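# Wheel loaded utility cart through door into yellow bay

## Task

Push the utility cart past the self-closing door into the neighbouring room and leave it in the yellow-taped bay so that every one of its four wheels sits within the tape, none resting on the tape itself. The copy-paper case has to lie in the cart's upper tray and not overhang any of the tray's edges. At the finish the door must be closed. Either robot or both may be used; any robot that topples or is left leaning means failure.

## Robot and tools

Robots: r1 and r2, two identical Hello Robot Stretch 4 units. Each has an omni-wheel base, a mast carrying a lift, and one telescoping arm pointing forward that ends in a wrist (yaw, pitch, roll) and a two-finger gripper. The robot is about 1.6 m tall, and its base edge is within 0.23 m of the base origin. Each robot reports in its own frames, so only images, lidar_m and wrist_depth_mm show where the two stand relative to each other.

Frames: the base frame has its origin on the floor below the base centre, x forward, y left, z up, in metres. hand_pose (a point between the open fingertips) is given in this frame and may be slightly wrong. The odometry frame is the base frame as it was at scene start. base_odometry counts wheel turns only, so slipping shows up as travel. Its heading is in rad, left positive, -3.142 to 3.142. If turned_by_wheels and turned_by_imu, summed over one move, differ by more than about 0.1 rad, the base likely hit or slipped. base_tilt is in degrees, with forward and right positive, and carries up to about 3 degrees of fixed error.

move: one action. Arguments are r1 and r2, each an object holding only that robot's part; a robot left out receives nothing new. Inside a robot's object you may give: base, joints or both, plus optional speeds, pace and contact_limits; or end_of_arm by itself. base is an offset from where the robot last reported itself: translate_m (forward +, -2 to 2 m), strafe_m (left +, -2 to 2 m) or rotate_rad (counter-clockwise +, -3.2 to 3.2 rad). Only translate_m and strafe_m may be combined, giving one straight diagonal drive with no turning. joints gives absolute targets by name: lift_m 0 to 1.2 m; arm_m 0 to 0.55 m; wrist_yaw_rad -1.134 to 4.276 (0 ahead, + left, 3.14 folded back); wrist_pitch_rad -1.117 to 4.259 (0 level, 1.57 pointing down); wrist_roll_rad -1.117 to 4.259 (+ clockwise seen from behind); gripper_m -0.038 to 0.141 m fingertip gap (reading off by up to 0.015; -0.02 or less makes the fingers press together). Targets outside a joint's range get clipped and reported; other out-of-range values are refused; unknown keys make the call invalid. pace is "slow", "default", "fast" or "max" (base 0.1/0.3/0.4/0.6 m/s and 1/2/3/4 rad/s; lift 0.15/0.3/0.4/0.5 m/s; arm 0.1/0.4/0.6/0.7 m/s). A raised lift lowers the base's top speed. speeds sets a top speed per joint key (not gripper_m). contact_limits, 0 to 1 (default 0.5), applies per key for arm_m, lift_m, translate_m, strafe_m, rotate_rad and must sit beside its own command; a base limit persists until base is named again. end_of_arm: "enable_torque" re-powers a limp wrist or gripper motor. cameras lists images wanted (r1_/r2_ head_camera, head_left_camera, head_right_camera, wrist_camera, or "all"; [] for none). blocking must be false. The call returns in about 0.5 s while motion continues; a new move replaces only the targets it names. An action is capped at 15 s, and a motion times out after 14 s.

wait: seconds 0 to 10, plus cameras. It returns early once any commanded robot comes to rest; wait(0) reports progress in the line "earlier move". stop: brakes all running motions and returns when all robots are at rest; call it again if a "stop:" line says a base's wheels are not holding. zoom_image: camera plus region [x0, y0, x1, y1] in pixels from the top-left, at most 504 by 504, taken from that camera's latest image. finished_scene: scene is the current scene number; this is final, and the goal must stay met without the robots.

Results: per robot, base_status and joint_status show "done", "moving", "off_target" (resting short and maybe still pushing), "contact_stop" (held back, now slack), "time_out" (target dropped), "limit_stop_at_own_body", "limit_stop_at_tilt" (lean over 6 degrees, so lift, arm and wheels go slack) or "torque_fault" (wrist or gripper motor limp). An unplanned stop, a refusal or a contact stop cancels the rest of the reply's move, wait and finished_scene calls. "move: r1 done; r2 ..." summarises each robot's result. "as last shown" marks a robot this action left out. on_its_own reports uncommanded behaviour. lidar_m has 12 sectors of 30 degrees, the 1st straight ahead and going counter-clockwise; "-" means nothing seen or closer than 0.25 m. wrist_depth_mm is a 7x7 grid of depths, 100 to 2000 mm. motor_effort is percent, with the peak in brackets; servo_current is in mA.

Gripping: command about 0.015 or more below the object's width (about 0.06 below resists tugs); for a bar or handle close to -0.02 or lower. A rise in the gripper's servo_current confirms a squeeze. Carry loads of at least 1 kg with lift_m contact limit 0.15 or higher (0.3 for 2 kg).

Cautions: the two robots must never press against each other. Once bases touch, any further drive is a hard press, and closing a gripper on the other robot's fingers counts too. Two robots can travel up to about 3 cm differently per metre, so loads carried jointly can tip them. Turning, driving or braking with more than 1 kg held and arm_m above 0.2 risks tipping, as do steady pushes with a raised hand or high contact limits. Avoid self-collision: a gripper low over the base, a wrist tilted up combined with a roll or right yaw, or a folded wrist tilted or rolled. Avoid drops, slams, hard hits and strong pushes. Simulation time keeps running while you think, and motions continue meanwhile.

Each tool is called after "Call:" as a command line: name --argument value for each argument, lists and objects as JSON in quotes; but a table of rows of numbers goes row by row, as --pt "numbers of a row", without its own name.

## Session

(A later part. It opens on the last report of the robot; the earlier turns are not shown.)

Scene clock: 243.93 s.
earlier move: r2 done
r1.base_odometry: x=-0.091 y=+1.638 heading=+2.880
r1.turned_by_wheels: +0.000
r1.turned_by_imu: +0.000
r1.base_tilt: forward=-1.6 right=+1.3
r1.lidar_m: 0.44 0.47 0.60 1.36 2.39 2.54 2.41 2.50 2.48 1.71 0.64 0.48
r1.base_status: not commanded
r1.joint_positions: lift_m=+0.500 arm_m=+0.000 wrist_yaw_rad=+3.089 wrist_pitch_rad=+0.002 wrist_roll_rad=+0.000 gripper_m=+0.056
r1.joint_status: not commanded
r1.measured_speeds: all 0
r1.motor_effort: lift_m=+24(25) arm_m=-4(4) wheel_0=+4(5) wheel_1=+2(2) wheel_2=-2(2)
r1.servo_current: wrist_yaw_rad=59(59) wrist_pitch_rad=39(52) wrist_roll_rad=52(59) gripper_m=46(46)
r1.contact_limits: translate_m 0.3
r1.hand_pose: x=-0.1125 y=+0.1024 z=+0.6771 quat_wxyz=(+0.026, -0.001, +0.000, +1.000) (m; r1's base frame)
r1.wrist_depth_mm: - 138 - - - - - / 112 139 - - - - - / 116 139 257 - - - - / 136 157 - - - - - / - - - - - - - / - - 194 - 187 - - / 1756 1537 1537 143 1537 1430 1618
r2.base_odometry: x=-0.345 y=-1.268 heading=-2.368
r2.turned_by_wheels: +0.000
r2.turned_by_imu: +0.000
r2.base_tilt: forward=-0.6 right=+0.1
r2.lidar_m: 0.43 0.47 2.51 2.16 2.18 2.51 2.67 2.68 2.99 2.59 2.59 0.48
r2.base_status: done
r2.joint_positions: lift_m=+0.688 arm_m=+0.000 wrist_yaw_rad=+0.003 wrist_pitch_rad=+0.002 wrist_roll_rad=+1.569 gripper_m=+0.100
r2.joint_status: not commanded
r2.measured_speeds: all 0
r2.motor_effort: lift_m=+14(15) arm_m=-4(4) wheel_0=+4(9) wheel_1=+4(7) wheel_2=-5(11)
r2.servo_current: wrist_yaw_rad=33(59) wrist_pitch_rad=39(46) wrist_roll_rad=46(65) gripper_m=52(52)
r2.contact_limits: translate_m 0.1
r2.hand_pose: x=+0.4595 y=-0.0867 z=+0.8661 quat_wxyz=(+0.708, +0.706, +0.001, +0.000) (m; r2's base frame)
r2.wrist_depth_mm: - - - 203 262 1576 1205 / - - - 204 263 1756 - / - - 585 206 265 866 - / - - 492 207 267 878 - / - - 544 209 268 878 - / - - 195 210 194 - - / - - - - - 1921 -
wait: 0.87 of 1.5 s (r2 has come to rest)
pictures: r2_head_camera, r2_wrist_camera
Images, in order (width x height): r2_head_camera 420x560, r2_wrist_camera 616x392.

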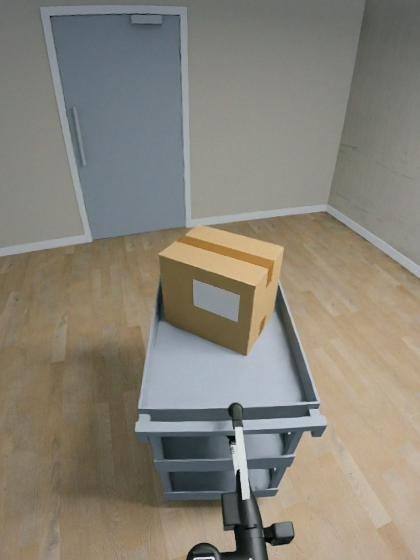

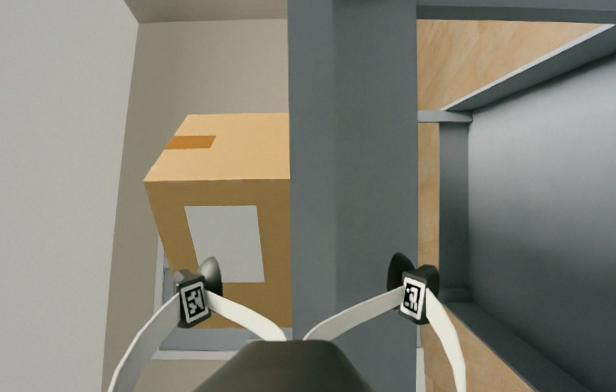

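Call:
move --blocking false --r2 '{"joints":{"gripper_m":-0.02}}' --cameras '[]'

Call:
wait --seconds 2 --cameras '["r2_head_camera","r2_wrist_camera"]'

Call:
zoom_image --camera "r2_head_camera" --region '[130, 360, 330, 500]'

Scene clock: 252.07 s.
move: r2 moving
r1: as last shown
r1.lidar_m: 0.44 0.47 0.61 1.38 2.43 2.54 2.39 2.50 2.50 1.69 0.65 0.46
r1.motor_effort: lift_m=+25(25) arm_m=-4(4) wheel_0=+4(4) wheel_1=+2(2) wheel_2=-2(2)
r1.servo_current: wrist_yaw_rad=46(72) wrist_pitch_rad=46(52) wrist_roll_rad=46(59) gripper_m=39(46)
r1.contact_limits: translate_m 0.3
r1.wrist_depth_mm: - 138 - - - - - / 112 139 - - - - - / 116 139 258 - - - - / 136 156 - - - - - / - - - - - - - / - - 193 - 187 - - / 1708 1537 1537 143 1618 1430 1661
r2.base_odometry: x=-0.345 y=-1.268 heading=-2.368
r2.turned_by_wheels: +0.000
r2.turned_by_imu: +0.000
r2.base_tilt: forward=-0.7 right=+0.1
r2.lidar_m: 0.44 0.46 2.49 2.15 2.16 2.53 2.66 2.66 2.97 2.59 2.60 0.45
r2.base_status: not commanded
r2.joint_positions: lift_m=+0.688 arm_m=+0.000 wrist_yaw_rad=+0.003 wrist_pitch_rad=+0.002 wrist_roll_rad=+1.569 gripper_m=+0.083
r2.joint_status: gripper_m moving
r2.measured_speeds: all 0
r2.motor_effort: lift_m=+14(14) arm_m=-4(4) wheel_0=+4(4) wheel_1=+4(5) wheel_2=-5(5)
r2.servo_current: wrist_yaw_rad=46(65) wrist_pitch_rad=39(46) wrist_roll_rad=46(59) gripper_m=124(124)
r2.contact_limits: translate_m 0.1
r2.hand_pose: x=+0.4595 y=-0.0867 z=+0.8661 quat_wxyz=(+0.708, +0.706, +0.001, +0.000) (m; r2's base frame)
r2.wrist_depth_mm: - - - 203 263 1618 1182 / - - - 205 265 1708 - / - - 580 206 266 854 - / - - 500 208 266 854 - / - - 544 209 267 866 - / - - 196 210 190 - - / - - - - - 1863 -
pictures: none
No camera images: "cameras" was empty.

Scene clock: 253.50 s.
earlier move: r2 done
r1.base_odometry: x=-0.091 y=+1.638 heading=+2.880
r1.turned_by_wheels: +0.000
r1.turned_by_imu: +0.000
r1.base_tilt: forward=-1.6 right=+1.2
r1.lidar_m: 0.42 0.46 0.62 1.36 2.42 2.53 2.39 2.49 2.50 1.70 0.64 0.48
r1.base_status: not commanded
r1.joint_positions: lift_m=+0.500 arm_m=+0.000 wrist_yaw_rad=+3.089 wrist_pitch_rad=+0.002 wrist_roll_rad=+0.000 gripper_m=+0.056
r1.joint_status: not commanded
r1.measured_speeds: all 0
r1.motor_effort: lift_m=+25(25) arm_m=-4(4) wheel_0=+4(4) wheel_1=+2(2) wheel_2=-2(2)
r1.servo_current: wrist_yaw_rad=65(78) wrist_pitch_rad=39(52) wrist_roll_rad=46(72) gripper_m=39(46)
r1.contact_limits: translate_m 0.3
r1.hand_pose: x=-0.1125 y=+0.1024 z=+0.6771 quat_wxyz=(+0.026, -0.001, +0.000, +1.000) (m; r1's base frame)
r1.wrist_depth_mm: - 138 - - - - - / 112 139 - - - - - / 116 139 258 - - - - / 136 158 - - - - - / - - - - - - - / - - 194 - 187 - - / 1708 1499 1537 143 1576 1397 1661
r2.base_odometry: x=-0.345 y=-1.268 heading=-2.367
r2.turned_by_wheels: +0.000
r2.turned_by_imu: +0.000
r2.base_tilt: forward=-0.7 right=+0.0
r2.lidar_m: 0.43 0.45 2.48 2.19 2.15 2.52 2.64 2.67 2.98 2.56 2.56 0.44
r2.base_status: not commanded
r2.joint_positions: lift_m=+0.688 arm_m=+0.000 wrist_yaw_rad=+0.003 wrist_pitch_rad=+0.002 wrist_roll_rad=+1.569 gripper_m=-0.018
r2.joint_status: all done
r2.measured_speeds: all 0
r2.motor_effort: lift_m=+16(16) arm_m=-4(4) wheel_0=+3(4) wheel_1=+4(5) wheel_2=-2(5)
r2.servo_current: wrist_yaw_rad=46(65) wrist_pitch_rad=39(52) wrist_roll_rad=46(59) gripper_m=137(254)
r2.contact_limits: translate_m 0.1
r2.hand_pose: x=+0.4595 y=-0.0867 z=+0.8657 quat_wxyz=(+0.708, +0.707, +0.002, +0.000) (m; r2's base frame)
r2.wrist_depth_mm: - - - 195 254 1661 1138 / - - - 196 256 1708 - / - - 574 198 257 854 - / - - 496 201 260 854 - / - - 549 204 263 878 - / - - 186 203 177 - - / - - - - - 1618 -
wait: 1.43 of 2 s (r2 has come to rest)
pictures: r2_head_camera, r2_wrist_camera
Images, in order (width x height): r2_head_camera 420x560, r2_wrist_camera 616x392.

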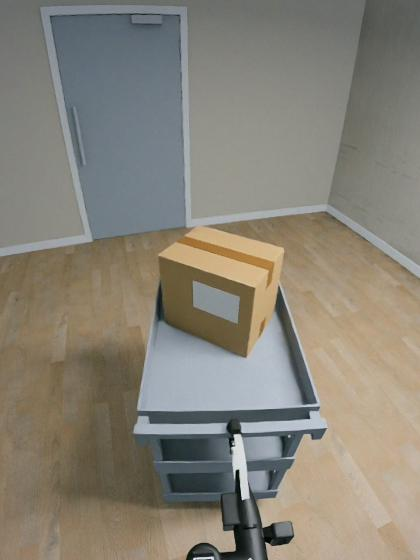

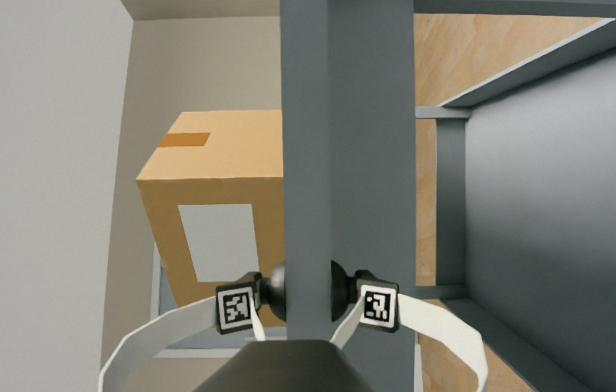

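Scaled by 2.520 from the camera's 420x560 image, which has a finer 1200x1600 frame.

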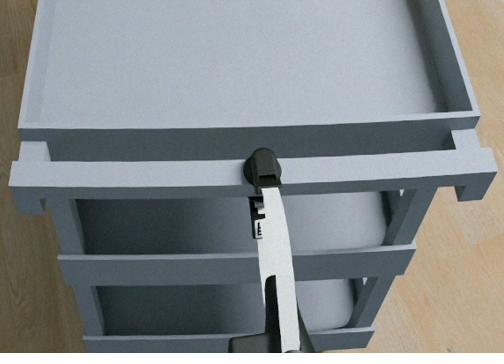

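Call:
move --blocking false --r2 '{"base":{"translate_m":-0.4},"contact_limits":{"translate_m":0.5},"pace":"slow"}' --cameras '[]'

Call:
wait --seconds 7 --cameras '["r2_head_camera","r2_wrist_camera","r2_head_left_camera"]'

Scene clock: 258.70 s.
move: r2 moving
r1: as last shown
r1.base_tilt: forward=-1.6 right=+1.3
r1.lidar_m: 0.44 0.46 0.62 1.39 2.42 2.54 2.42 2.51 2.49 1.70 0.63 0.46
r1.motor_effort: lift_m=+24(25) arm_m=-4(4) wheel_0=+3(4) wheel_1=+2(2) wheel_2=-2(2)
r1.servo_current: wrist_yaw_rad=65(65) wrist_pitch_rad=39(46) wrist_roll_rad=52(65) gripper_m=46(52)
r1.contact_limits: translate_m 0.3
r1.wrist_depth_mm: - 138 - - - - - / 112 139 - - - - - / 116 139 258 - - - - / 136 157 - - - - - / - - - - - - - / - - 193 - 187 - - / 1756 1537 1499 143 1618 1397 1661
r2.base_odometry: x=-0.337 y=-1.260 heading=-2.367
r2.turned_by_wheels: +0.000
r2.turned_by_imu: +0.001
r2.base_tilt: forward=-0.7 right=+0.1
r2.lidar_m: 0.41 0.45 2.51 2.13 2.18 2.53 2.66 2.67 2.99 2.59 2.59 0.44
r2.base_status: translate_m moving
r2.joint_positions: lift_m=+0.688 arm_m=+0.000 wrist_yaw_rad=+0.003 wrist_pitch_rad=+0.002 wrist_roll_rad=+1.569 gripper_m=-0.018
r2.joint_status: not commanded
r2.measured_speeds: translate_m=-0.049 strafe_m=+0.000 rotate_rad=+0.004 lift_m=+0.000 arm_m=+0.000 wrist_yaw_rad=+0.000 wrist_pitch_rad=+0.000 wrist_roll_rad=+0.000
r2.motor_effort: lift_m=+16(16) arm_m=-4(4) wheel_0=-2(7) wheel_1=-7(8) wheel_2=+14(14)
r2.servo_current: wrist_yaw_rad=46(65) wrist_pitch_rad=39(46) wrist_roll_rad=65(65) gripper_m=143(143)
r2.contact_limits: translate_m 0.5
r2.hand_pose: x=+0.4595 y=-0.0867 z=+0.8657 quat_wxyz=(+0.708, +0.707, +0.002, +0.000) (m; r2's base frame)
r2.wrist_depth_mm: - - - 195 254 1661 1160 / - - - 197 256 1661 - / - - 564 199 257 854 - / - - 492 200 259 878 - / - - 539 204 263 866 - / - - 186 202 178 - - / - - - - - 1499 -
pictures: none
No camera images: "cameras" was empty.

Scene clock: 263.50 s.
earlier move: r2 done
r1.base_odometry: x=-0.091 y=+1.638 heading=+2.880
r1.turned_by_wheels: +0.000
r1.turned_by_imu: +0.000
r1.base_tilt: forward=-1.6 right=+1.3
r1.lidar_m: 0.43 0.47 0.60 1.39 2.42 2.52 2.40 2.49 2.50 1.68 0.65 0.47
r1.base_status: not commanded
r1.joint_positions: lift_m=+0.500 arm_m=+0.000 wrist_yaw_rad=+3.089 wrist_pitch_rad=+0.002 wrist_roll_rad=+0.000 gripper_m=+0.056
r1.joint_status: not commanded
r1.measured_speeds: all 0
r1.motor_effort: lift_m=+25(25) arm_m=-4(4) wheel_0=+3(5) wheel_1=+1(2) wheel_2=-2(2)
r1.servo_current: wrist_yaw_rad=39(65) wrist_pitch_rad=46(52) wrist_roll_rad=52(72) gripper_m=46(52)
r1.contact_limits: translate_m 0.3
r1.hand_pose: x=-0.1125 y=+0.1024 z=+0.6771 quat_wxyz=(+0.026, -0.001, +0.000, +1.000) (m; r1's base frame)
r1.wrist_depth_mm: - 138 - - - - - / 112 139 - - - - - / 115 139 258 - - - - / 137 157 - - - - - / - - - - - - - / - - 193 - 187 - - / 1756 1499 1499 143 1618 1430 1661
r2.base_odometry: x=-0.060 y=-0.989 heading=-2.367
r2.turned_by_wheels: +0.000
r2.turned_by_imu: +0.001
r2.base_tilt: forward=-0.7 right=+0.1
r2.lidar_m: 0.42 0.42 2.40 2.08 2.04 2.44 2.30 2.29 2.69 2.67 2.68 0.46
r2.base_status: done
r2.joint_positions: lift_m=+0.688 arm_m=+0.000 wrist_yaw_rad=+0.003 wrist_pitch_rad=+0.002 wrist_roll_rad=+1.569 gripper_m=-0.018
r2.joint_status: not commanded
r2.measured_speeds: all 0
r2.motor_effort: lift_m=+16(16) arm_m=-4(4) wheel_0=-2(7) wheel_1=-5(8) wheel_2=+7(15)
r2.servo_current: wrist_yaw_rad=52(65) wrist_pitch_rad=39(52) wrist_roll_rad=39(65) gripper_m=130(143)
r2.contact_limits: translate_m 0.5
r2.hand_pose: x=+0.4596 y=-0.0866 z=+0.8657 quat_wxyz=(+0.708, +0.707, +0.002, +0.000) (m; r2's base frame)
r2.wrist_depth_mm: - - - 201 262 1618 1160 / - - - 202 262 1708 - / - - 603 260 262 842 - / - - 496 262 263 854 - / - - 535 204 264 866 - / - - 186 203 178 854 - / - - - - 264 554 -
wait: 4.80 of 7 s (r2 has come to rest)
pictures: r2_head_camera, r2_head_left_camera, r2_wrist_camera
Images, in order (width x height): r2_head_camera 420x560, r2_head_left_camera 420x672, r2_wrist_camera 616x392.

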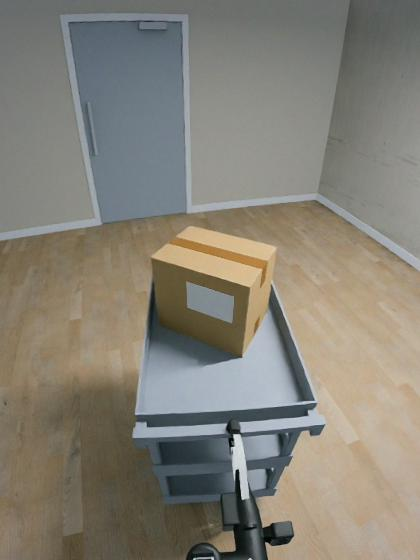

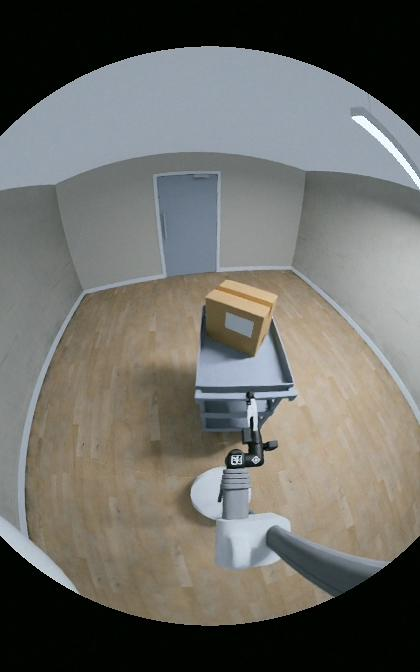

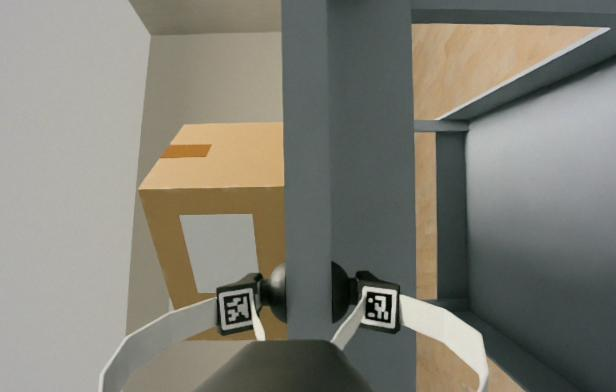

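Call:
move --blocking false --r2 '{"base":{"strafe_m":-0.08},"contact_limits":{"strafe_m":0.5},"pace":"slow"}' --cameras '[]'

Call:
wait --seconds 3 --cameras '["r2_head_camera","r2_wrist_camera"]'

Scene clock: 324.30 s.
move: r2 moving
r1: as last shown
r1.lidar_m: 0.44 0.46 0.61 1.36 2.42 2.54 2.39 2.51 2.48 1.68 0.63 0.48
r1.motor_effort: lift_m=+25(25) arm_m=-4(4) wheel_0=+4(5) wheel_1=+2(2) wheel_2=-2(2)
r1.servo_current: wrist_yaw_rad=52(59) wrist_pitch_rad=46(46) wrist_roll_rad=65(65) gripper_m=46(46)
r1.contact_limits: translate_m 0.3
r1.wrist_depth_mm: - 138 - - - - - / 112 139 - - - - - / 115 139 257 - - - - / 136 156 - - - - - / - - - - - - - / - - 194 - 187 - - / 1756 1499 1537 143 1576 1397 1661
r2.base_odometry: x=-0.070 y=-0.978 heading=-2.367
r2.turned_by_wheels: +0.000
r2.turned_by_imu: +0.001
r2.base_tilt: forward=-0.7 right=+0.1
r2.lidar_m: 0.41 0.43 2.44 2.08 2.08 2.44 2.28 2.28 2.69 2.65 2.67 0.47
r2.base_status: strafe_m moving
r2.joint_positions: lift_m=+0.688 arm_m=+0.000 wrist_yaw_rad=+0.004 wrist_pitch_rad=+0.002 wrist_roll_rad=+1.569 gripper_m=-0.018
r2.joint_status: not commanded
r2.measured_speeds: translate_m=+0.000 strafe_m=-0.057 rotate_rad=-0.003 lift_m=+0.000 arm_m=+0.000 wrist_yaw_rad=+0.000 wrist_pitch_rad=+0.000 wrist_roll_rad=+0.000
r2.motor_effort: lift_m=+16(16) arm_m=-4(4) wheel_0=+9(14) wheel_1=-9(9) wheel_2=+1(6)
r2.servo_current: wrist_yaw_rad=52(59) wrist_pitch_rad=46(46) wrist_roll_rad=46(65) gripper_m=124(130)
r2.contact_limits: strafe_m 0.5
r2.hand_pose: x=+0.4596 y=-0.0864 z=+0.8657 quat_wxyz=(+0.708, +0.707, +0.002, +0.000) (m; r2's base frame)
r2.wrist_depth_mm: - - - 203 262 1576 1078 / - - - 203 263 1708 - / - - 627 263 263 842 - / - - 496 263 264 866 - / - - 530 204 265 866 - / - - 187 203 178 831 - / - - - - 263 554 -
pictures: none
No camera images: "cameras" was empty.

Scene clock: 325.73 s.
earlier move: r2 done
r1.base_odometry: x=-0.091 y=+1.638 heading=+2.880
r1.turned_by_wheels: +0.000
r1.turned_by_imu: +0.000
r1.base_tilt: forward=-1.6 right=+1.3
r1.lidar_m: 0.43 0.46 0.59 1.37 2.41 2.54 2.40 2.52 2.49 1.69 0.64 0.44
r1.base_status: not commanded
r1.joint_positions: lift_m=+0.500 arm_m=+0.000 wrist_yaw_rad=+3.089 wrist_pitch_rad=+0.002 wrist_roll_rad=+0.000 gripper_m=+0.056
r1.joint_status: not commanded
r1.measured_speeds: all 0
r1.motor_effort: lift_m=+25(25) arm_m=-4(4) wheel_0=+3(5) wheel_1=+2(2) wheel_2=-2(2)
r1.servo_current: wrist_yaw_rad=26(72) wrist_pitch_rad=46(46) wrist_roll_rad=52(65) gripper_m=46(46)
r1.contact_limits: translate_m 0.3
r1.hand_pose: x=-0.1125 y=+0.1024 z=+0.6771 quat_wxyz=(+0.026, -0.001, +0.000, +1.000) (m; r1's base frame)
r1.wrist_depth_mm: - 138 - - - - - / 112 139 - - - - - / 116 139 258 - - - - / 137 157 - - - - - / - - - - - - - / - - 193 - 187 - - / 1708 1499 1499 143 1576 1397 1661
r2.base_odometry: x=-0.115 y=-0.932 heading=-2.367
r2.turned_by_wheels: +0.000
r2.turned_by_imu: +0.000
r2.base_tilt: forward=-0.7 right=+0.1
r2.lidar_m: 0.37 0.41 2.49 2.12 2.14 2.51 2.27 2.25 2.63 2.60 2.62 0.46
r2.base_status: done
r2.joint_positions: lift_m=+0.688 arm_m=+0.000 wrist_yaw_rad=+0.004 wrist_pitch_rad=+0.002 wrist_roll_rad=+1.569 gripper_m=-0.018
r2.joint_status: not commanded
r2.measured_speeds: all 0
r2.motor_effort: lift_m=+16(16) arm_m=-4(4) wheel_0=+6(15) wheel_1=-3(9) wheel_2=+0(6)
r2.servo_current: wrist_yaw_rad=46(59) wrist_pitch_rad=39(52) wrist_roll_rad=52(65) gripper_m=117(130)
r2.contact_limits: strafe_m 0.5
r2.hand_pose: x=+0.4596 y=-0.0864 z=+0.8657 quat_wxyz=(+0.708, +0.707, +0.002, +0.000) (m; r2's base frame)
r2.wrist_depth_mm: - - - 278 287 298 293 / - - - 277 281 1661 1098 / - - - 272 276 878 - / - - 544 268 270 866 - / - - 508 206 265 854 - / - - 187 201 178 842 - / - - 603 - - 129 -
wait: 1.43 of 3 s (r2 has come to rest)
pictures: r2_head_camera, r2_wrist_camera
Images, in order (width x height): r2_head_camera 420x560, r2_wrist_camera 616x392.

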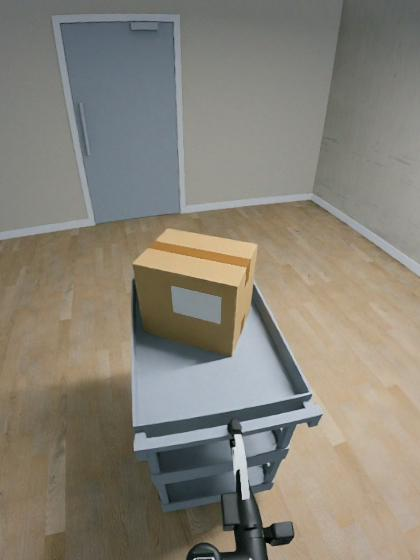

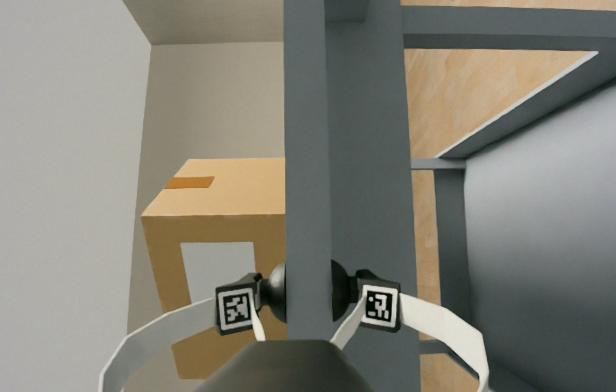

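Call:
move --blocking false --r2 '{"base":{"strafe_m":-0.1},"contact_limits":{"strafe_m":0.5},"pace":"slow"}' --cameras '[]'

Call:
wait --seconds 2 --cameras '[]'

Call:
move --blocking false --r2 '{"base":{"rotate_rad":0.15},"contact_limits":{"rotate_rad":0.5},"pace":"slow"}' --cameras '[]'

Call:
wait --seconds 1.5 --cameras '["r2_head_camera","r2_wrist_camera"]'

Scene clock: 337.27 s.
move: r2 moving
r1: as last shown
r1.lidar_m: 0.44 0.47 0.60 1.37 2.43 2.52 2.40 2.52 2.51 1.69 0.63 0.46
r1.motor_effort: lift_m=+24(25) arm_m=-4(4) wheel_0=+4(4) wheel_1=+2(2) wheel_2=-2(2)
r1.servo_current: wrist_yaw_rad=59(59) wrist_pitch_rad=52(52) wrist_roll_rad=46(59) gripper_m=46(46)
r1.contact_limits: translate_m 0.3
r1.wrist_depth_mm: - 138 - - - - - / 112 139 - - - - - / 116 139 258 - - - - / 136 157 - - - - - / - - - - - - - / - - 194 - 187 - - / 1708 1499 1576 143 1618 1430 1661
r2.base_odometry: x=-0.125 y=-0.921 heading=-2.367
r2.turned_by_wheels: +0.000
r2.turned_by_imu: +0.001
r2.base_tilt: forward=-0.7 right=+0.0
r2.lidar_m: 0.41 0.39 2.50 2.16 2.12 2.53 2.25 2.27 2.65 2.59 2.59 0.46
r2.base_status: strafe_m moving
r2.joint_positions: lift_m=+0.688 arm_m=+0.000 wrist_yaw_rad=+0.004 wrist_pitch_rad=+0.002 wrist_roll_rad=+1.569 gripper_m=-0.018
r2.joint_status: not commanded
r2.measured_speeds: translate_m=+0.000 strafe_m=-0.057 rotate_rad=-0.001 lift_m=+0.000 arm_m=+0.000 wrist_yaw_rad=+0.000 wrist_pitch_rad=+0.000 wrist_roll_rad=+0.000
r2.motor_effort: lift_m=+16(16) arm_m=-4(4) wheel_0=+9(13) wheel_1=-7(9) wheel_2=+0(1)
r2.servo_current: wrist_yaw_rad=46(59) wrist_pitch_rad=39(46) wrist_roll_rad=46(59) gripper_m=124(124)
r2.contact_limits: strafe_m 0.5
r2.hand_pose: x=+0.4596 y=-0.0864 z=+0.8657 quat_wxyz=(+0.708, +0.707, +0.002, +0.000) (m; r2's base frame)
r2.wrist_depth_mm: - - - 276 290 297 297 / - - - 281 283 1708 1160 / - - - 274 276 1618 - / - - 544 268 270 854 - / - - 508 208 265 854 - / - - 187 202 178 831 - / - - 591 - - 129 -
pictures: none
No camera images: "cameras" was empty.

Scene clock: 338.90 s.
earlier move: r2 done
r1.base_odometry: x=-0.091 y=+1.638 heading=+2.880
r1.turned_by_wheels: +0.000
r1.turned_by_imu: +0.000
r1.base_tilt: forward=-1.6 right=+1.3
r1.lidar_m: 0.45 0.47 0.61 1.37 2.40 2.54 2.40 2.51 2.50 1.67 0.64 0.48
r1.base_status: not commanded
r1.joint_positions: lift_m=+0.500 arm_m=+0.000 wrist_yaw_rad=+3.089 wrist_pitch_rad=+0.002 wrist_roll_rad=+0.000 gripper_m=+0.056
r1.joint_status: not commanded
r1.measured_speeds: all 0
r1.motor_effort: lift_m=+24(25) arm_m=-4(4) wheel_0=+4(4) wheel_1=+2(2) wheel_2=-2(2)
r1.servo_current: wrist_yaw_rad=52(72) wrist_pitch_rad=39(52) wrist_roll_rad=46(59) gripper_m=46(46)
r1.contact_limits: translate_m 0.3
r1.hand_pose: x=-0.1125 y=+0.1024 z=+0.6771 quat_wxyz=(+0.026, -0.001, +0.000, +1.000) (m; r1's base frame)
r1.wrist_depth_mm: - 138 - - - - - / 112 139 - - - - - / 116 139 258 - - - - / 136 157 - - - - - / - - - - - - - / - - 194 - 187 - - / 1708 1464 1499 143 1576 1397 1661
r2.base_odometry: x=-0.185 y=-0.860 heading=-2.367
r2.turned_by_wheels: +0.000
r2.turned_by_imu: +0.000
r2.base_tilt: forward=-0.7 right=+0.1
r2.lidar_m: 0.38 0.39 2.59 2.22 2.23 2.62 2.22 2.24 2.58 2.51 2.51 0.47
r2.base_status: done
r2.joint_positions: lift_m=+0.688 arm_m=+0.000 wrist_yaw_rad=+0.003 wrist_pitch_rad=+0.002 wrist_roll_rad=+1.569 gripper_m=-0.018
r2.joint_status: not commanded
r2.measured_speeds: all 0
r2.motor_effort: lift_m=+16(16) arm_m=-4(4) wheel_0=+5(14) wheel_1=-5(9) wheel_2=+0(1)
r2.servo_current: wrist_yaw_rad=46(65) wrist_pitch_rad=39(46) wrist_roll_rad=46(59) gripper_m=124(124)
r2.contact_limits: strafe_m 0.5
r2.hand_pose: x=+0.4596 y=-0.0866 z=+0.8657 quat_wxyz=(+0.708, +0.707, +0.002, +0.000) (m; r2's base frame)
r2.wrist_depth_mm: - - - 273 324 1366 1118 / - - - 301 309 1499 445 / - - - 289 294 1808 530 / - - - 278 279 831 - / - - 496 210 267 854 - / - - 187 200 178 788 - / - - 535 - - - -
wait: 1.63 of 2 s (r2 has come to rest)
pictures: none
No camera images: "cameras" was empty.

Scene clock: 339.40 s.
move: r2 moving
r1: as last shown
r1.base_tilt: forward=-1.6 right=+1.2
r1.lidar_m: 0.44 0.46 0.59 1.37 2.42 2.53 2.41 2.51 2.48 1.68 0.62 0.47
r1.motor_effort: lift_m=+25(25) arm_m=-4(4) wheel_0=+4(4) wheel_1=+2(2) wheel_2=-2(2)
r1.servo_current: wrist_yaw_rad=46(59) wrist_pitch_rad=39(46) wrist_roll_rad=33(59) gripper_m=39(46)
r1.contact_limits: translate_m 0.3
r1.wrist_depth_mm: - 139 - - - - - / 112 139 - - - - - / 116 139 257 - - - - / 136 157 - - - - - / - - - - - - - / - - 194 - 187 - - / 1756 1499 1537 143 1618 1430 1661
r2.base_odometry: x=-0.185 y=-0.860 heading=-2.255
r2.turned_by_wheels: +0.112
r2.turned_by_imu: +0.109
r2.base_tilt: forward=-0.7 right=+0.1
r2.lidar_m: 0.39 0.39 2.47 2.22 2.21 2.48 2.22 2.27 2.74 2.51 2.54 0.43
r2.base_status: rotate_rad moving
r2.joint_positions: lift_m=+0.688 arm_m=+0.000 wrist_yaw_rad=-0.007 wrist_pitch_rad=+0.002 wrist_roll_rad=+1.569 gripper_m=-0.018
r2.joint_status: not commanded
r2.measured_speeds: translate_m=+0.001 strafe_m=+0.000 rotate_rad=+0.301 lift_m=+0.000 arm_m=+0.000 wrist_yaw_rad=+0.000 wrist_pitch_rad=+0.000 wrist_roll_rad=+0.000
r2.motor_effort: lift_m=+16(16) arm_m=-4(4) wheel_0=-6(13) wheel_1=-5(8) wheel_2=-12(15)
r2.servo_current: wrist_yaw_rad=52(65) wrist_pitch_rad=39(39) wrist_roll_rad=46(59) gripper_m=117(124)
r2.contact_limits: rotate_rad 0.5
r2.hand_pose: x=+0.4587 y=-0.0894 z=+0.8657 quat_wxyz=(+0.708, +0.707, -0.002, -0.003) (m; r2's base frame)
r2.wrist_depth_mm: - - - 279 287 300 294 / - - - 276 279 1708 1160 / - - - 212 273 842 - / - - 554 264 267 866 - / - - 500 202 260 854 - / - - 186 198 179 152 - / - - 569 - - - -
pictures: none
No camera images: "cameras" was empty.

Scene clock: 339.97 s.
earlier move: r2 done
r1.base_odometry: x=-0.091 y=+1.638 heading=+2.880
r1.turned_by_wheels: +0.000
r1.turned_by_imu: +0.000
r1.base_tilt: forward=-1.6 right=+1.3
r1.lidar_m: 0.44 0.47 0.60 1.38 2.42 2.54 2.40 2.53 2.51 1.69 0.64 0.47
r1.base_status: not commanded
r1.joint_positions: lift_m=+0.500 arm_m=+0.000 wrist_yaw_rad=+3.089 wrist_pitch_rad=+0.002 wrist_roll_rad=+0.000 gripper_m=+0.056
r1.joint_status: not commanded
r1.measured_speeds: all 0
r1.motor_effort: lift_m=+24(25) arm_m=-4(4) wheel_0=+4(4) wheel_1=+2(2) wheel_2=-2(2)
r1.servo_current: wrist_yaw_rad=46(72) wrist_pitch_rad=39(46) wrist_roll_rad=46(65) gripper_m=46(52)
r1.contact_limits: translate_m 0.3
r1.hand_pose: x=-0.1125 y=+0.1024 z=+0.6771 quat_wxyz=(+0.026, -0.001, +0.000, +1.000) (m; r1's base frame)
r1.wrist_depth_mm: - 138 - - - - - / 112 139 - - - - - / 116 139 256 - - - - / 137 157 - - - - - / - - - - - - - / - - 193 - 187 - - / 1708 1499 1537 143 1618 1430 1576
r2.base_odometry: x=-0.185 y=-0.860 heading=-2.218
r2.turned_by_wheels: +0.037
r2.turned_by_imu: +0.036
r2.base_tilt: forward=-0.7 right=+0.1
r2.lidar_m: 0.41 0.45 2.43 2.17 2.26 2.41 2.25 2.26 2.69 2.51 2.53 0.46
r2.base_status: done
r2.joint_positions: lift_m=+0.688 arm_m=+0.000 wrist_yaw_rad=+0.002 wrist_pitch_rad=+0.002 wrist_roll_rad=+1.569 gripper_m=-0.018
r2.joint_status: not commanded
r2.measured_speeds: translate_m=+0.000 strafe_m=+0.000 rotate_rad=+0.000 lift_m=+0.000 arm_m=+0.000 wrist_yaw_rad=-0.001 wrist_pitch_rad=+0.000 wrist_roll_rad=+0.000
r2.motor_effort: lift_m=+16(16) arm_m=-4(4) wheel_0=+0(13) wheel_1=-5(8) wheel_2=-3(15)
r2.servo_current: wrist_yaw_rad=46(65) wrist_pitch_rad=46(46) wrist_roll_rad=52(59) gripper_m=117(124)
r2.contact_limits: rotate_rad 0.5
r2.hand_pose: x=+0.4595 y=-0.0868 z=+0.8657 quat_wxyz=(+0.708, +0.707, +0.002, +0.000) (m; r2's base frame)
r2.wrist_depth_mm: - - - 204 266 1397 1078 / - - - 203 263 1708 549 / - - 668 263 263 831 - / - - 492 259 260 866 - / - - 517 203 258 854 - / - - 186 198 178 842 - / - - 621 - - 1921 -
wait: 0.57 of 1.5 s (r2 has come to rest)
pictures: r2_head_camera, r2_wrist_camera
Images, in order (width x height): r2_head_camera 420x560, r2_wrist_camera 616x392.

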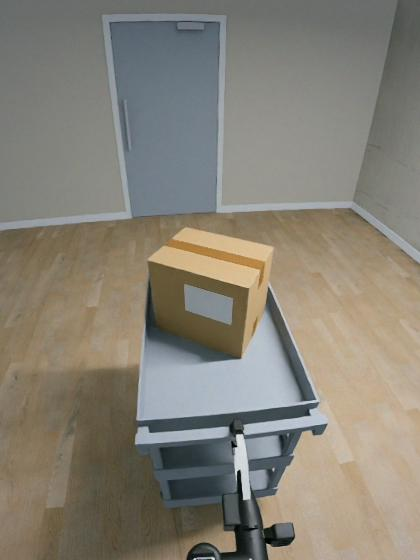

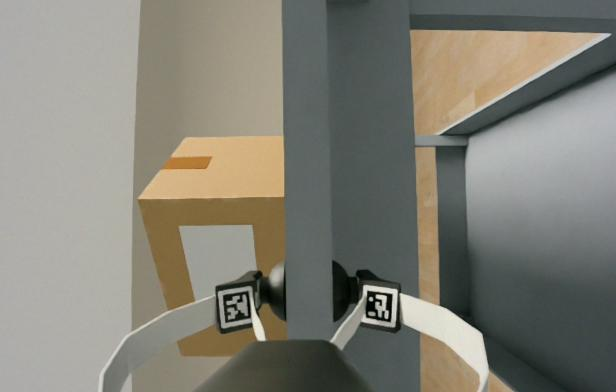

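Call:
move --blocking false --r2 '{"base":{"strafe_m":-0.1},"contact_limits":{"strafe_m":0.5},"pace":"slow"}' --cameras '[]'

Call:
wait --seconds 2 --cameras '[]'

Call:
move --blocking false --r2 '{"base":{"rotate_rad":0.15},"contact_limits":{"rotate_rad":0.5},"pace":"slow"}' --cameras '[]'

Call:
wait --seconds 1.5 --cameras '["r2_head_camera","r2_wrist_camera","r2_head_left_camera"]'

Scene clock: 347.20 s.
move: r2 moving
r1: as last shown
r1.lidar_m: 0.45 0.46 0.59 1.39 2.38 2.54 2.41 2.52 2.50 1.70 0.63 0.49
r1.motor_effort: lift_m=+25(25) arm_m=-4(4) wheel_0=+4(4) wheel_1=+2(2) wheel_2=-2(2)
r1.servo_current: wrist_yaw_rad=52(59) wrist_pitch_rad=39(46) wrist_roll_rad=52(52) gripper_m=39(52)
r1.contact_limits: translate_m 0.3
r1.wrist_depth_mm: - 138 - - - - - / 112 139 - - - - - / 116 139 257 - - - - / 136 156 - - - - - / - - - - - - - / - - 194 - 187 - - / 1756 1537 1499 143 1618 1430 1661
r2.base_odometry: x=-0.196 y=-0.852 heading=-2.218
r2.turned_by_wheels: +0.000
r2.turned_by_imu: +0.001
r2.base_tilt: forward=-0.6 right=+0.0
r2.lidar_m: 0.39 0.43 2.44 2.24 2.26 2.42 2.23 2.27 2.70 2.49 2.53 0.46
r2.base_status: strafe_m moving
r2.joint_positions: lift_m=+0.688 arm_m=+0.000 wrist_yaw_rad=+0.002 wrist_pitch_rad=+0.002 wrist_roll_rad=+1.569 gripper_m=-0.018
r2.joint_status: not commanded
r2.measured_speeds: translate_m=+0.001 strafe_m=-0.056 rotate_rad=-0.003 lift_m=+0.000 arm_m=+0.000 wrist_yaw_rad=+0.000 wrist_pitch_rad=+0.000 wrist_roll_rad=+0.000
r2.motor_effort: lift_m=+16(16) arm_m=-4(4) wheel_0=+11(11) wheel_1=-8(10) wheel_2=+0(4)
r2.servo_current: wrist_yaw_rad=52(59) wrist_pitch_rad=39(52) wrist_roll_rad=46(59) gripper_m=117(124)
r2.contact_limits: strafe_m 0.5
r2.hand_pose: x=+0.4595 y=-0.0868 z=+0.8657 quat_wxyz=(+0.708, +0.707, +0.002, +0.000) (m; r2's base frame)
r2.wrist_depth_mm: - - - 204 266 1397 1042 / - - - 202 262 1708 530 / - - 661 262 263 820 - / - - 492 259 259 854 - / - - 517 204 257 854 - / - - 186 198 179 831 - / - - 627 - - 1921 -
pictures: none
No camera images: "cameras" was empty.

Scene clock: 348.83 s.
earlier move: r2 done
r1.base_odometry: x=-0.091 y=+1.638 heading=+2.880
r1.turned_by_wheels: +0.000
r1.turned_by_imu: +0.000
r1.base_tilt: forward=-1.6 right=+1.3
r1.lidar_m: 0.45 0.46 0.58 1.38 2.40 2.55 2.40 2.52 2.50 1.73 0.63 0.47
r1.base_status: not commanded
r1.joint_positions: lift_m=+0.500 arm_m=+0.000 wrist_yaw_rad=+3.089 wrist_pitch_rad=+0.002 wrist_roll_rad=+0.000 gripper_m=+0.056
r1.joint_status: not commanded
r1.measured_speeds: all 0
r1.motor_effort: lift_m=+24(25) arm_m=-4(4) wheel_0=+3(5) wheel_1=+2(2) wheel_2=-2(2)
r1.servo_current: wrist_yaw_rad=46(59) wrist_pitch_rad=46(52) wrist_roll_rad=52(65) gripper_m=39(52)
r1.contact_limits: translate_m 0.3
r1.hand_pose: x=-0.1125 y=+0.1024 z=+0.6771 quat_wxyz=(+0.026, -0.001, +0.000, +1.000) (m; r1's base frame)
r1.wrist_depth_mm: - 138 - - - - - / 112 139 - - - - - / 116 140 258 - - - - / 136 157 - - - - - / - - - - - - - / - - 194 - 187 - - / 1708 1499 1537 143 1618 1397 1618
r2.base_odometry: x=-0.265 y=-0.800 heading=-2.218
r2.turned_by_wheels: +0.000
r2.turned_by_imu: +0.000
r2.base_tilt: forward=-0.7 right=+0.0
r2.lidar_m: 0.39 0.40 2.55 2.30 2.34 2.41 2.23 2.26 2.59 2.40 2.46 0.49
r2.base_status: done
r2.joint_positions: lift_m=+0.688 arm_m=+0.000 wrist_yaw_rad=+0.002 wrist_pitch_rad=+0.002 wrist_roll_rad=+1.569 gripper_m=-0.018
r2.joint_status: not commanded
r2.measured_speeds: all 0
r2.motor_effort: lift_m=+16(16) arm_m=-4(4) wheel_0=+6(11) wheel_1=-3(10) wheel_2=+0(4)
r2.servo_current: wrist_yaw_rad=59(59) wrist_pitch_rad=39(52) wrist_roll_rad=46(59) gripper_m=117(124)
r2.contact_limits: strafe_m 0.5
r2.hand_pose: x=+0.4595 y=-0.0868 z=+0.8657 quat_wxyz=(+0.708, +0.707, +0.002, +0.000) (m; r2's base frame)
r2.wrist_depth_mm: - - - 274 296 301 303 / - - - 281 286 1708 1160 / - - - 273 276 1708 - / - - 585 264 267 866 - / - - 492 202 260 842 - / - - 187 197 179 778 - / - - 564 - - - -
wait: 1.63 of 2 s (r2 has come to rest)
pictures: none
No camera images: "cameras" was empty.

Scene clock: 349.33 s.
move: r2 moving
r1: as last shown
r1.lidar_m: 0.43 0.46 0.60 1.38 2.42 2.52 2.40 2.51 2.49 1.71 0.64 0.47
r1.motor_effort: lift_m=+25(25) arm_m=-4(4) wheel_0=+4(4) wheel_1=+2(2) wheel_2=-2(2)
r1.servo_current: wrist_yaw_rad=65(65) wrist_pitch_rad=39(46) wrist_roll_rad=46(65) gripper_m=39(46)
r1.contact_limits: translate_m 0.3
r1.wrist_depth_mm: - 138 - - - - - / 112 139 - - - - - / 116 139 258 - - - - / 136 157 - - - - - / - - - - - - - / - - 193 - 187 - - / 1661 1537 1464 143 1618 1366 1661
r2.base_odometry: x=-0.265 y=-0.800 heading=-2.106
r2.turned_by_wheels: +0.112
r2.turned_by_imu: +0.108
r2.base_tilt: forward=-0.7 right=+0.0
r2.lidar_m: 0.39 0.45 2.41 2.30 2.41 2.32 2.23 2.30 2.50 2.41 2.52 0.45
r2.base_status: rotate_rad moving
r2.joint_positions: lift_m=+0.688 arm_m=+0.000 wrist_yaw_rad=-0.006 wrist_pitch_rad=+0.002 wrist_roll_rad=+1.569 gripper_m=-0.018
r2.joint_status: not commanded
r2.measured_speeds: translate_m=+0.000 strafe_m=+0.001 rotate_rad=+0.298 lift_m=+0.000 arm_m=+0.000 wrist_yaw_rad=+0.010 wrist_pitch_rad=+0.000 wrist_roll_rad=+0.000
r2.motor_effort: lift_m=+16(16) arm_m=-4(4) wheel_0=-9(11) wheel_1=-5(9) wheel_2=-10(14)
r2.servo_current: wrist_yaw_rad=46(59) wrist_pitch_rad=46(46) wrist_roll_rad=52(52) gripper_m=124(124)
r2.contact_limits: rotate_rad 0.5
r2.hand_pose: x=+0.4588 y=-0.0892 z=+0.8657 quat_wxyz=(+0.708, +0.707, -0.001, -0.003) (m; r2's base frame)
r2.wrist_depth_mm: - - - 202 264 1397 1078 / - - - 200 260 1708 544 / - - 668 198 257 831 - / - - 484 255 257 854 - / - - 517 203 254 842 - / - - 186 193 179 151 - / - - 615 - - - -
pictures: none
No camera images: "cameras" was empty.

Scene clock: 349.90 s.
earlier move: r2 done
r1.base_odometry: x=-0.091 y=+1.638 heading=+2.880
r1.turned_by_wheels: +0.000
r1.turned_by_imu: +0.000
r1.base_tilt: forward=-1.6 right=+1.3
r1.lidar_m: 0.43 0.46 0.60 1.38 2.41 2.55 2.41 2.50 2.47 1.69 0.64 0.45
r1.base_status: not commanded
r1.joint_positions: lift_m=+0.500 arm_m=+0.000 wrist_yaw_rad=+3.089 wrist_pitch_rad=+0.002 wrist_roll_rad=+0.000 gripper_m=+0.056
r1.joint_status: not commanded
r1.measured_speeds: all 0
r1.motor_effort: lift_m=+25(25) arm_m=-4(4) wheel_0=+4(4) wheel_1=+2(2) wheel_2=-2(2)
r1.servo_current: wrist_yaw_rad=39(65) wrist_pitch_rad=46(46) wrist_roll_rad=52(65) gripper_m=46(46)
r1.contact_limits: translate_m 0.3
r1.hand_pose: x=-0.1125 y=+0.1024 z=+0.6771 quat_wxyz=(+0.026, -0.001, +0.000, +1.000) (m; r1's base frame)
r1.wrist_depth_mm: - 138 - - - - - / 112 139 - - - - - / 116 139 258 - - - - / 136 157 - - - - - / - - - - - - - / - - 194 - 188 - - / 1708 1499 1537 143 1618 1430 1661
r2.base_odometry: x=-0.265 y=-0.800 heading=-2.069
r2.turned_by_wheels: +0.038
r2.turned_by_imu: +0.037
r2.base_tilt: forward=-0.7 right=+0.1
r2.lidar_m: 0.42 0.43 2.40 2.30 2.46 2.31 2.22 2.33 2.47 2.37 2.52 0.45
r2.base_status: done
r2.joint_positions: lift_m=+0.688 arm_m=+0.000 wrist_yaw_rad=+0.002 wrist_pitch_rad=+0.002 wrist_roll_rad=+1.569 gripper_m=-0.018
r2.joint_status: not commanded
r2.measured_speeds: all 0
r2.motor_effort: lift_m=+16(16) arm_m=-4(4) wheel_0=-1(11) wheel_1=-3(9) wheel_2=-5(14)
r2.servo_current: wrist_yaw_rad=46(59) wrist_pitch_rad=39(46) wrist_roll_rad=65(65) gripper_m=124(124)
r2.contact_limits: rotate_rad 0.5
r2.hand_pose: x=+0.4595 y=-0.0867 z=+0.8657 quat_wxyz=(+0.708, +0.707, +0.002, +0.000) (m; r2's base frame)
r2.wrist_depth_mm: - - - 185 242 1618 1160 / - - - 186 245 1537 - / - - 544 188 247 842 - / - - 484 248 249 854 - / - - 539 205 251 854 - / - - 186 193 178 - - / - - - - - 1499 -
wait: 0.57 of 1.5 s (r2 has come to rest)
pictures: r2_head_camera, r2_head_left_camera, r2_wrist_camera
Images, in order (width x height): r2_head_camera 420x560, r2_head_left_camera 420x672, r2_wrist_camera 616x392.

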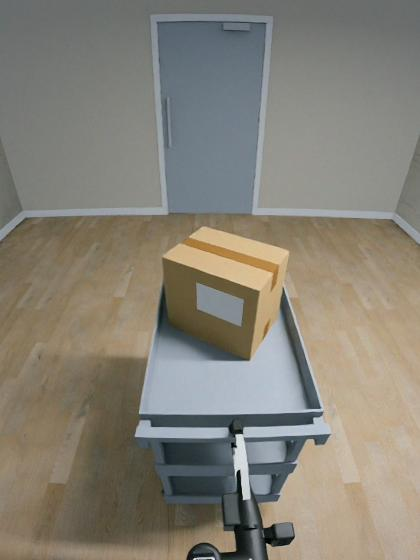

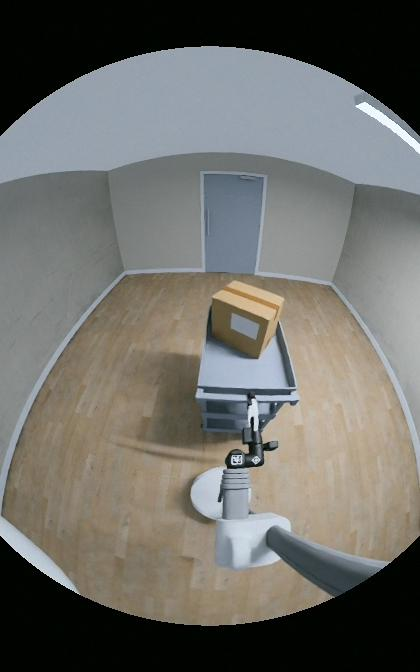

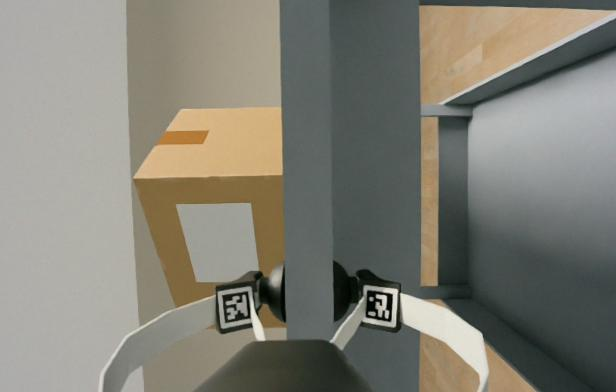

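Call:
move --blocking false --r1 '{"base":{"translate_m":0.45},"contact_limits":{"translate_m":0.5},"pace":"slow"}' --cameras '[]'

Call:
wait --seconds 5.5 --cameras '["r1_head_camera","r1_head_left_camera","r2_head_camera"]'

Scene clock: 360.50 s.
move: r1 moving
r1.base_odometry: x=-0.103 y=+1.641 heading=+2.881
r1.turned_by_wheels: +0.000
r1.turned_by_imu: +0.000
r1.base_tilt: forward=-1.6 right=+1.3
r1.lidar_m: 0.41 0.47 0.61 1.33 2.40 2.54 2.41 2.53 2.49 1.64 0.61 0.46
r1.base_status: translate_m moving
r1.joint_positions: lift_m=+0.500 arm_m=+0.000 wrist_yaw_rad=+3.089 wrist_pitch_rad=+0.002 wrist_roll_rad=+0.000 gripper_m=+0.056
r1.joint_status: not commanded
r1.measured_speeds: translate_m=+0.049 strafe_m=-0.001 rotate_rad=+0.000 lift_m=+0.000 arm_m=+0.000 wrist_yaw_rad=+0.000 wrist_pitch_rad=+0.000 wrist_roll_rad=+0.000
r1.motor_effort: lift_m=+25(25) arm_m=-4(4) wheel_0=+5(7) wheel_1=+5(5) wheel_2=-4(7)
r1.servo_current: wrist_yaw_rad=52(59) wrist_pitch_rad=39(52) wrist_roll_rad=39(46) gripper_m=33(46)
r1.contact_limits: translate_m 0.5
r1.hand_pose: x=-0.1125 y=+0.1024 z=+0.6771 quat_wxyz=(+0.026, -0.001, +0.000, +1.000) (m; r1's base frame)
r1.wrist_depth_mm: - 138 - - - - - / 112 139 - - - - - / 116 139 257 - - - - / 137 156 - - - - - / - - - - - - - / - - 194 - 187 - - / 1708 1537 1464 143 1618 1430 1618
r2: as last shown
r2.turned_by_wheels: +0.000
r2.turned_by_imu: +0.000
r2.base_tilt: forward=-0.7 right=+0.0
r2.lidar_m: 0.39 0.45 2.42 2.29 2.46 2.32 2.23 2.38 2.47 2.41 2.54 0.45
r2.motor_effort: lift_m=+16(16) arm_m=-4(4) wheel_0=+0(1) wheel_1=-4(4) wheel_2=-5(5)
r2.servo_current: wrist_yaw_rad=52(52) wrist_pitch_rad=46(46) wrist_roll_rad=46(52) gripper_m=117(117)
r2.contact_limits: rotate_rad 0.5
r2.wrist_depth_mm: - - - 185 242 1661 1182 / - - - 186 245 1537 - / - - 549 187 247 831 - / - - 480 248 249 854 - / - - 535 206 252 854 - / - - 186 193 178 - - / - - - - - 1537 -
pictures: none
No camera images: "cameras" was empty.

Scene clock: 364.97 s.
earlier move: r1 contact_stop
r1.base_odometry: x=-0.347 y=+1.705 heading=+2.829
r1.turned_by_wheels: -0.051
r1.turned_by_imu: -0.044
r1.base_tilt: forward=-1.6 right=+1.3
r1.lidar_m: - 0.25 0.26 0.48 2.39 2.80 2.69 2.76 2.51 0.72 0.32 0.25
r1.base_status: translate_m contact_stop (by the wheels' count: +0.265 of +0.450)
r1.joint_positions: lift_m=+0.500 arm_m=+0.000 wrist_yaw_rad=+3.089 wrist_pitch_rad=+0.002 wrist_roll_rad=+0.000 gripper_m=+0.056
r1.joint_status: not commanded
r1.measured_speeds: all 0
r1.on_its_own: the wheels are slack since a contact_stop
r1.motor_effort: lift_m=+22(25) arm_m=-4(4) wheel_0=+0(29) wheel_1=+0(22) wheel_2=+0(26)
r1.servo_current: wrist_yaw_rad=46(78) wrist_pitch_rad=39(52) wrist_roll_rad=33(65) gripper_m=46(52)
r1.contact_limits: translate_m 0.5
r1.hand_pose: x=-0.1125 y=+0.1024 z=+0.6773 quat_wxyz=(+0.026, -0.001, +0.000, +1.000) (m; r1's base frame)
r1.wrist_depth_mm: 136 138 - - - - - / 112 138 - - - - - / 116 139 259 - - - - / 136 157 - - - - - / - - - - - - - / - - 194 - 187 - - / 1661 1537 1537 153 1618 1397 1661
r2.base_odometry: x=-0.265 y=-0.800 heading=-2.069
r2.turned_by_wheels: +0.000
r2.turned_by_imu: +0.001
r2.base_tilt: forward=-0.7 right=+0.1
r2.lidar_m: 0.40 0.47 2.40 2.30 2.47 2.31 2.23 2.35 2.47 2.39 2.54 0.44
r2.base_status: not commanded
r2.joint_positions: lift_m=+0.688 arm_m=+0.000 wrist_yaw_rad=+0.002 wrist_pitch_rad=+0.002 wrist_roll_rad=+1.569 gripper_m=-0.018
r2.joint_status: not commanded
r2.measured_speeds: all 0
r2.motor_effort: lift_m=+16(16) arm_m=-3(4) wheel_0=+0(1) wheel_1=-4(4) wheel_2=-5(6)
r2.servo_current: wrist_yaw_rad=46(65) wrist_pitch_rad=46(52) wrist_roll_rad=46(65) gripper_m=117(124)
r2.contact_limits: rotate_rad 0.5
r2.hand_pose: x=+0.4595 y=-0.0867 z=+0.8657 quat_wxyz=(+0.708, +0.707, +0.002, +0.000) (m; r2's base frame)
r2.wrist_depth_mm: - - - 185 242 1661 1160 / - - - 186 244 1576 - / - - 544 188 247 854 - / - - 480 249 251 842 - / - - 535 206 252 854 - / - - 186 193 178 - - / - - - - - 1499 -
wait: 4.47 of 5.5 s (r1 has come to rest)
pictures: r1_head_camera, r1_head_left_camera, r2_head_camera
Images, in order (width x height): r1_head_camera 420x560, r1_head_left_camera 420x672, r2_head_camera 420x560.

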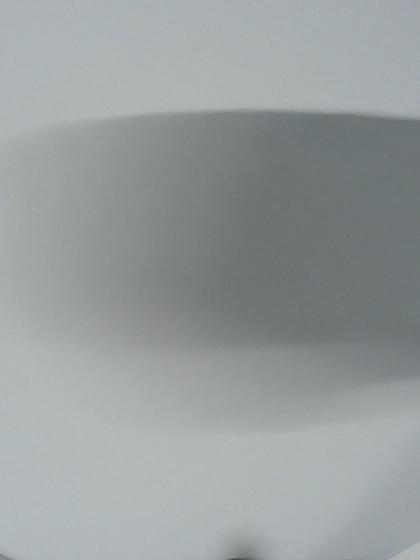

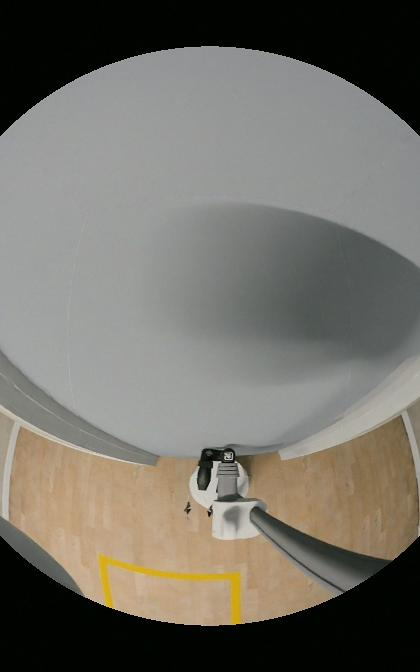

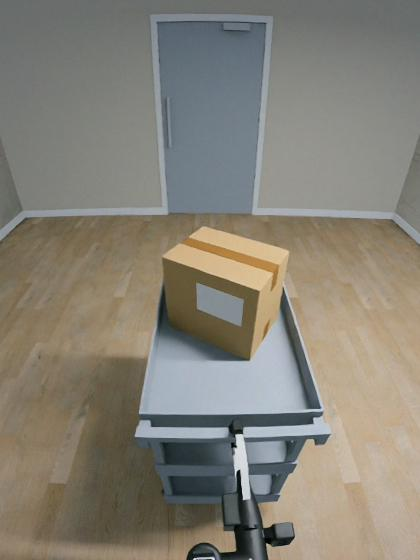

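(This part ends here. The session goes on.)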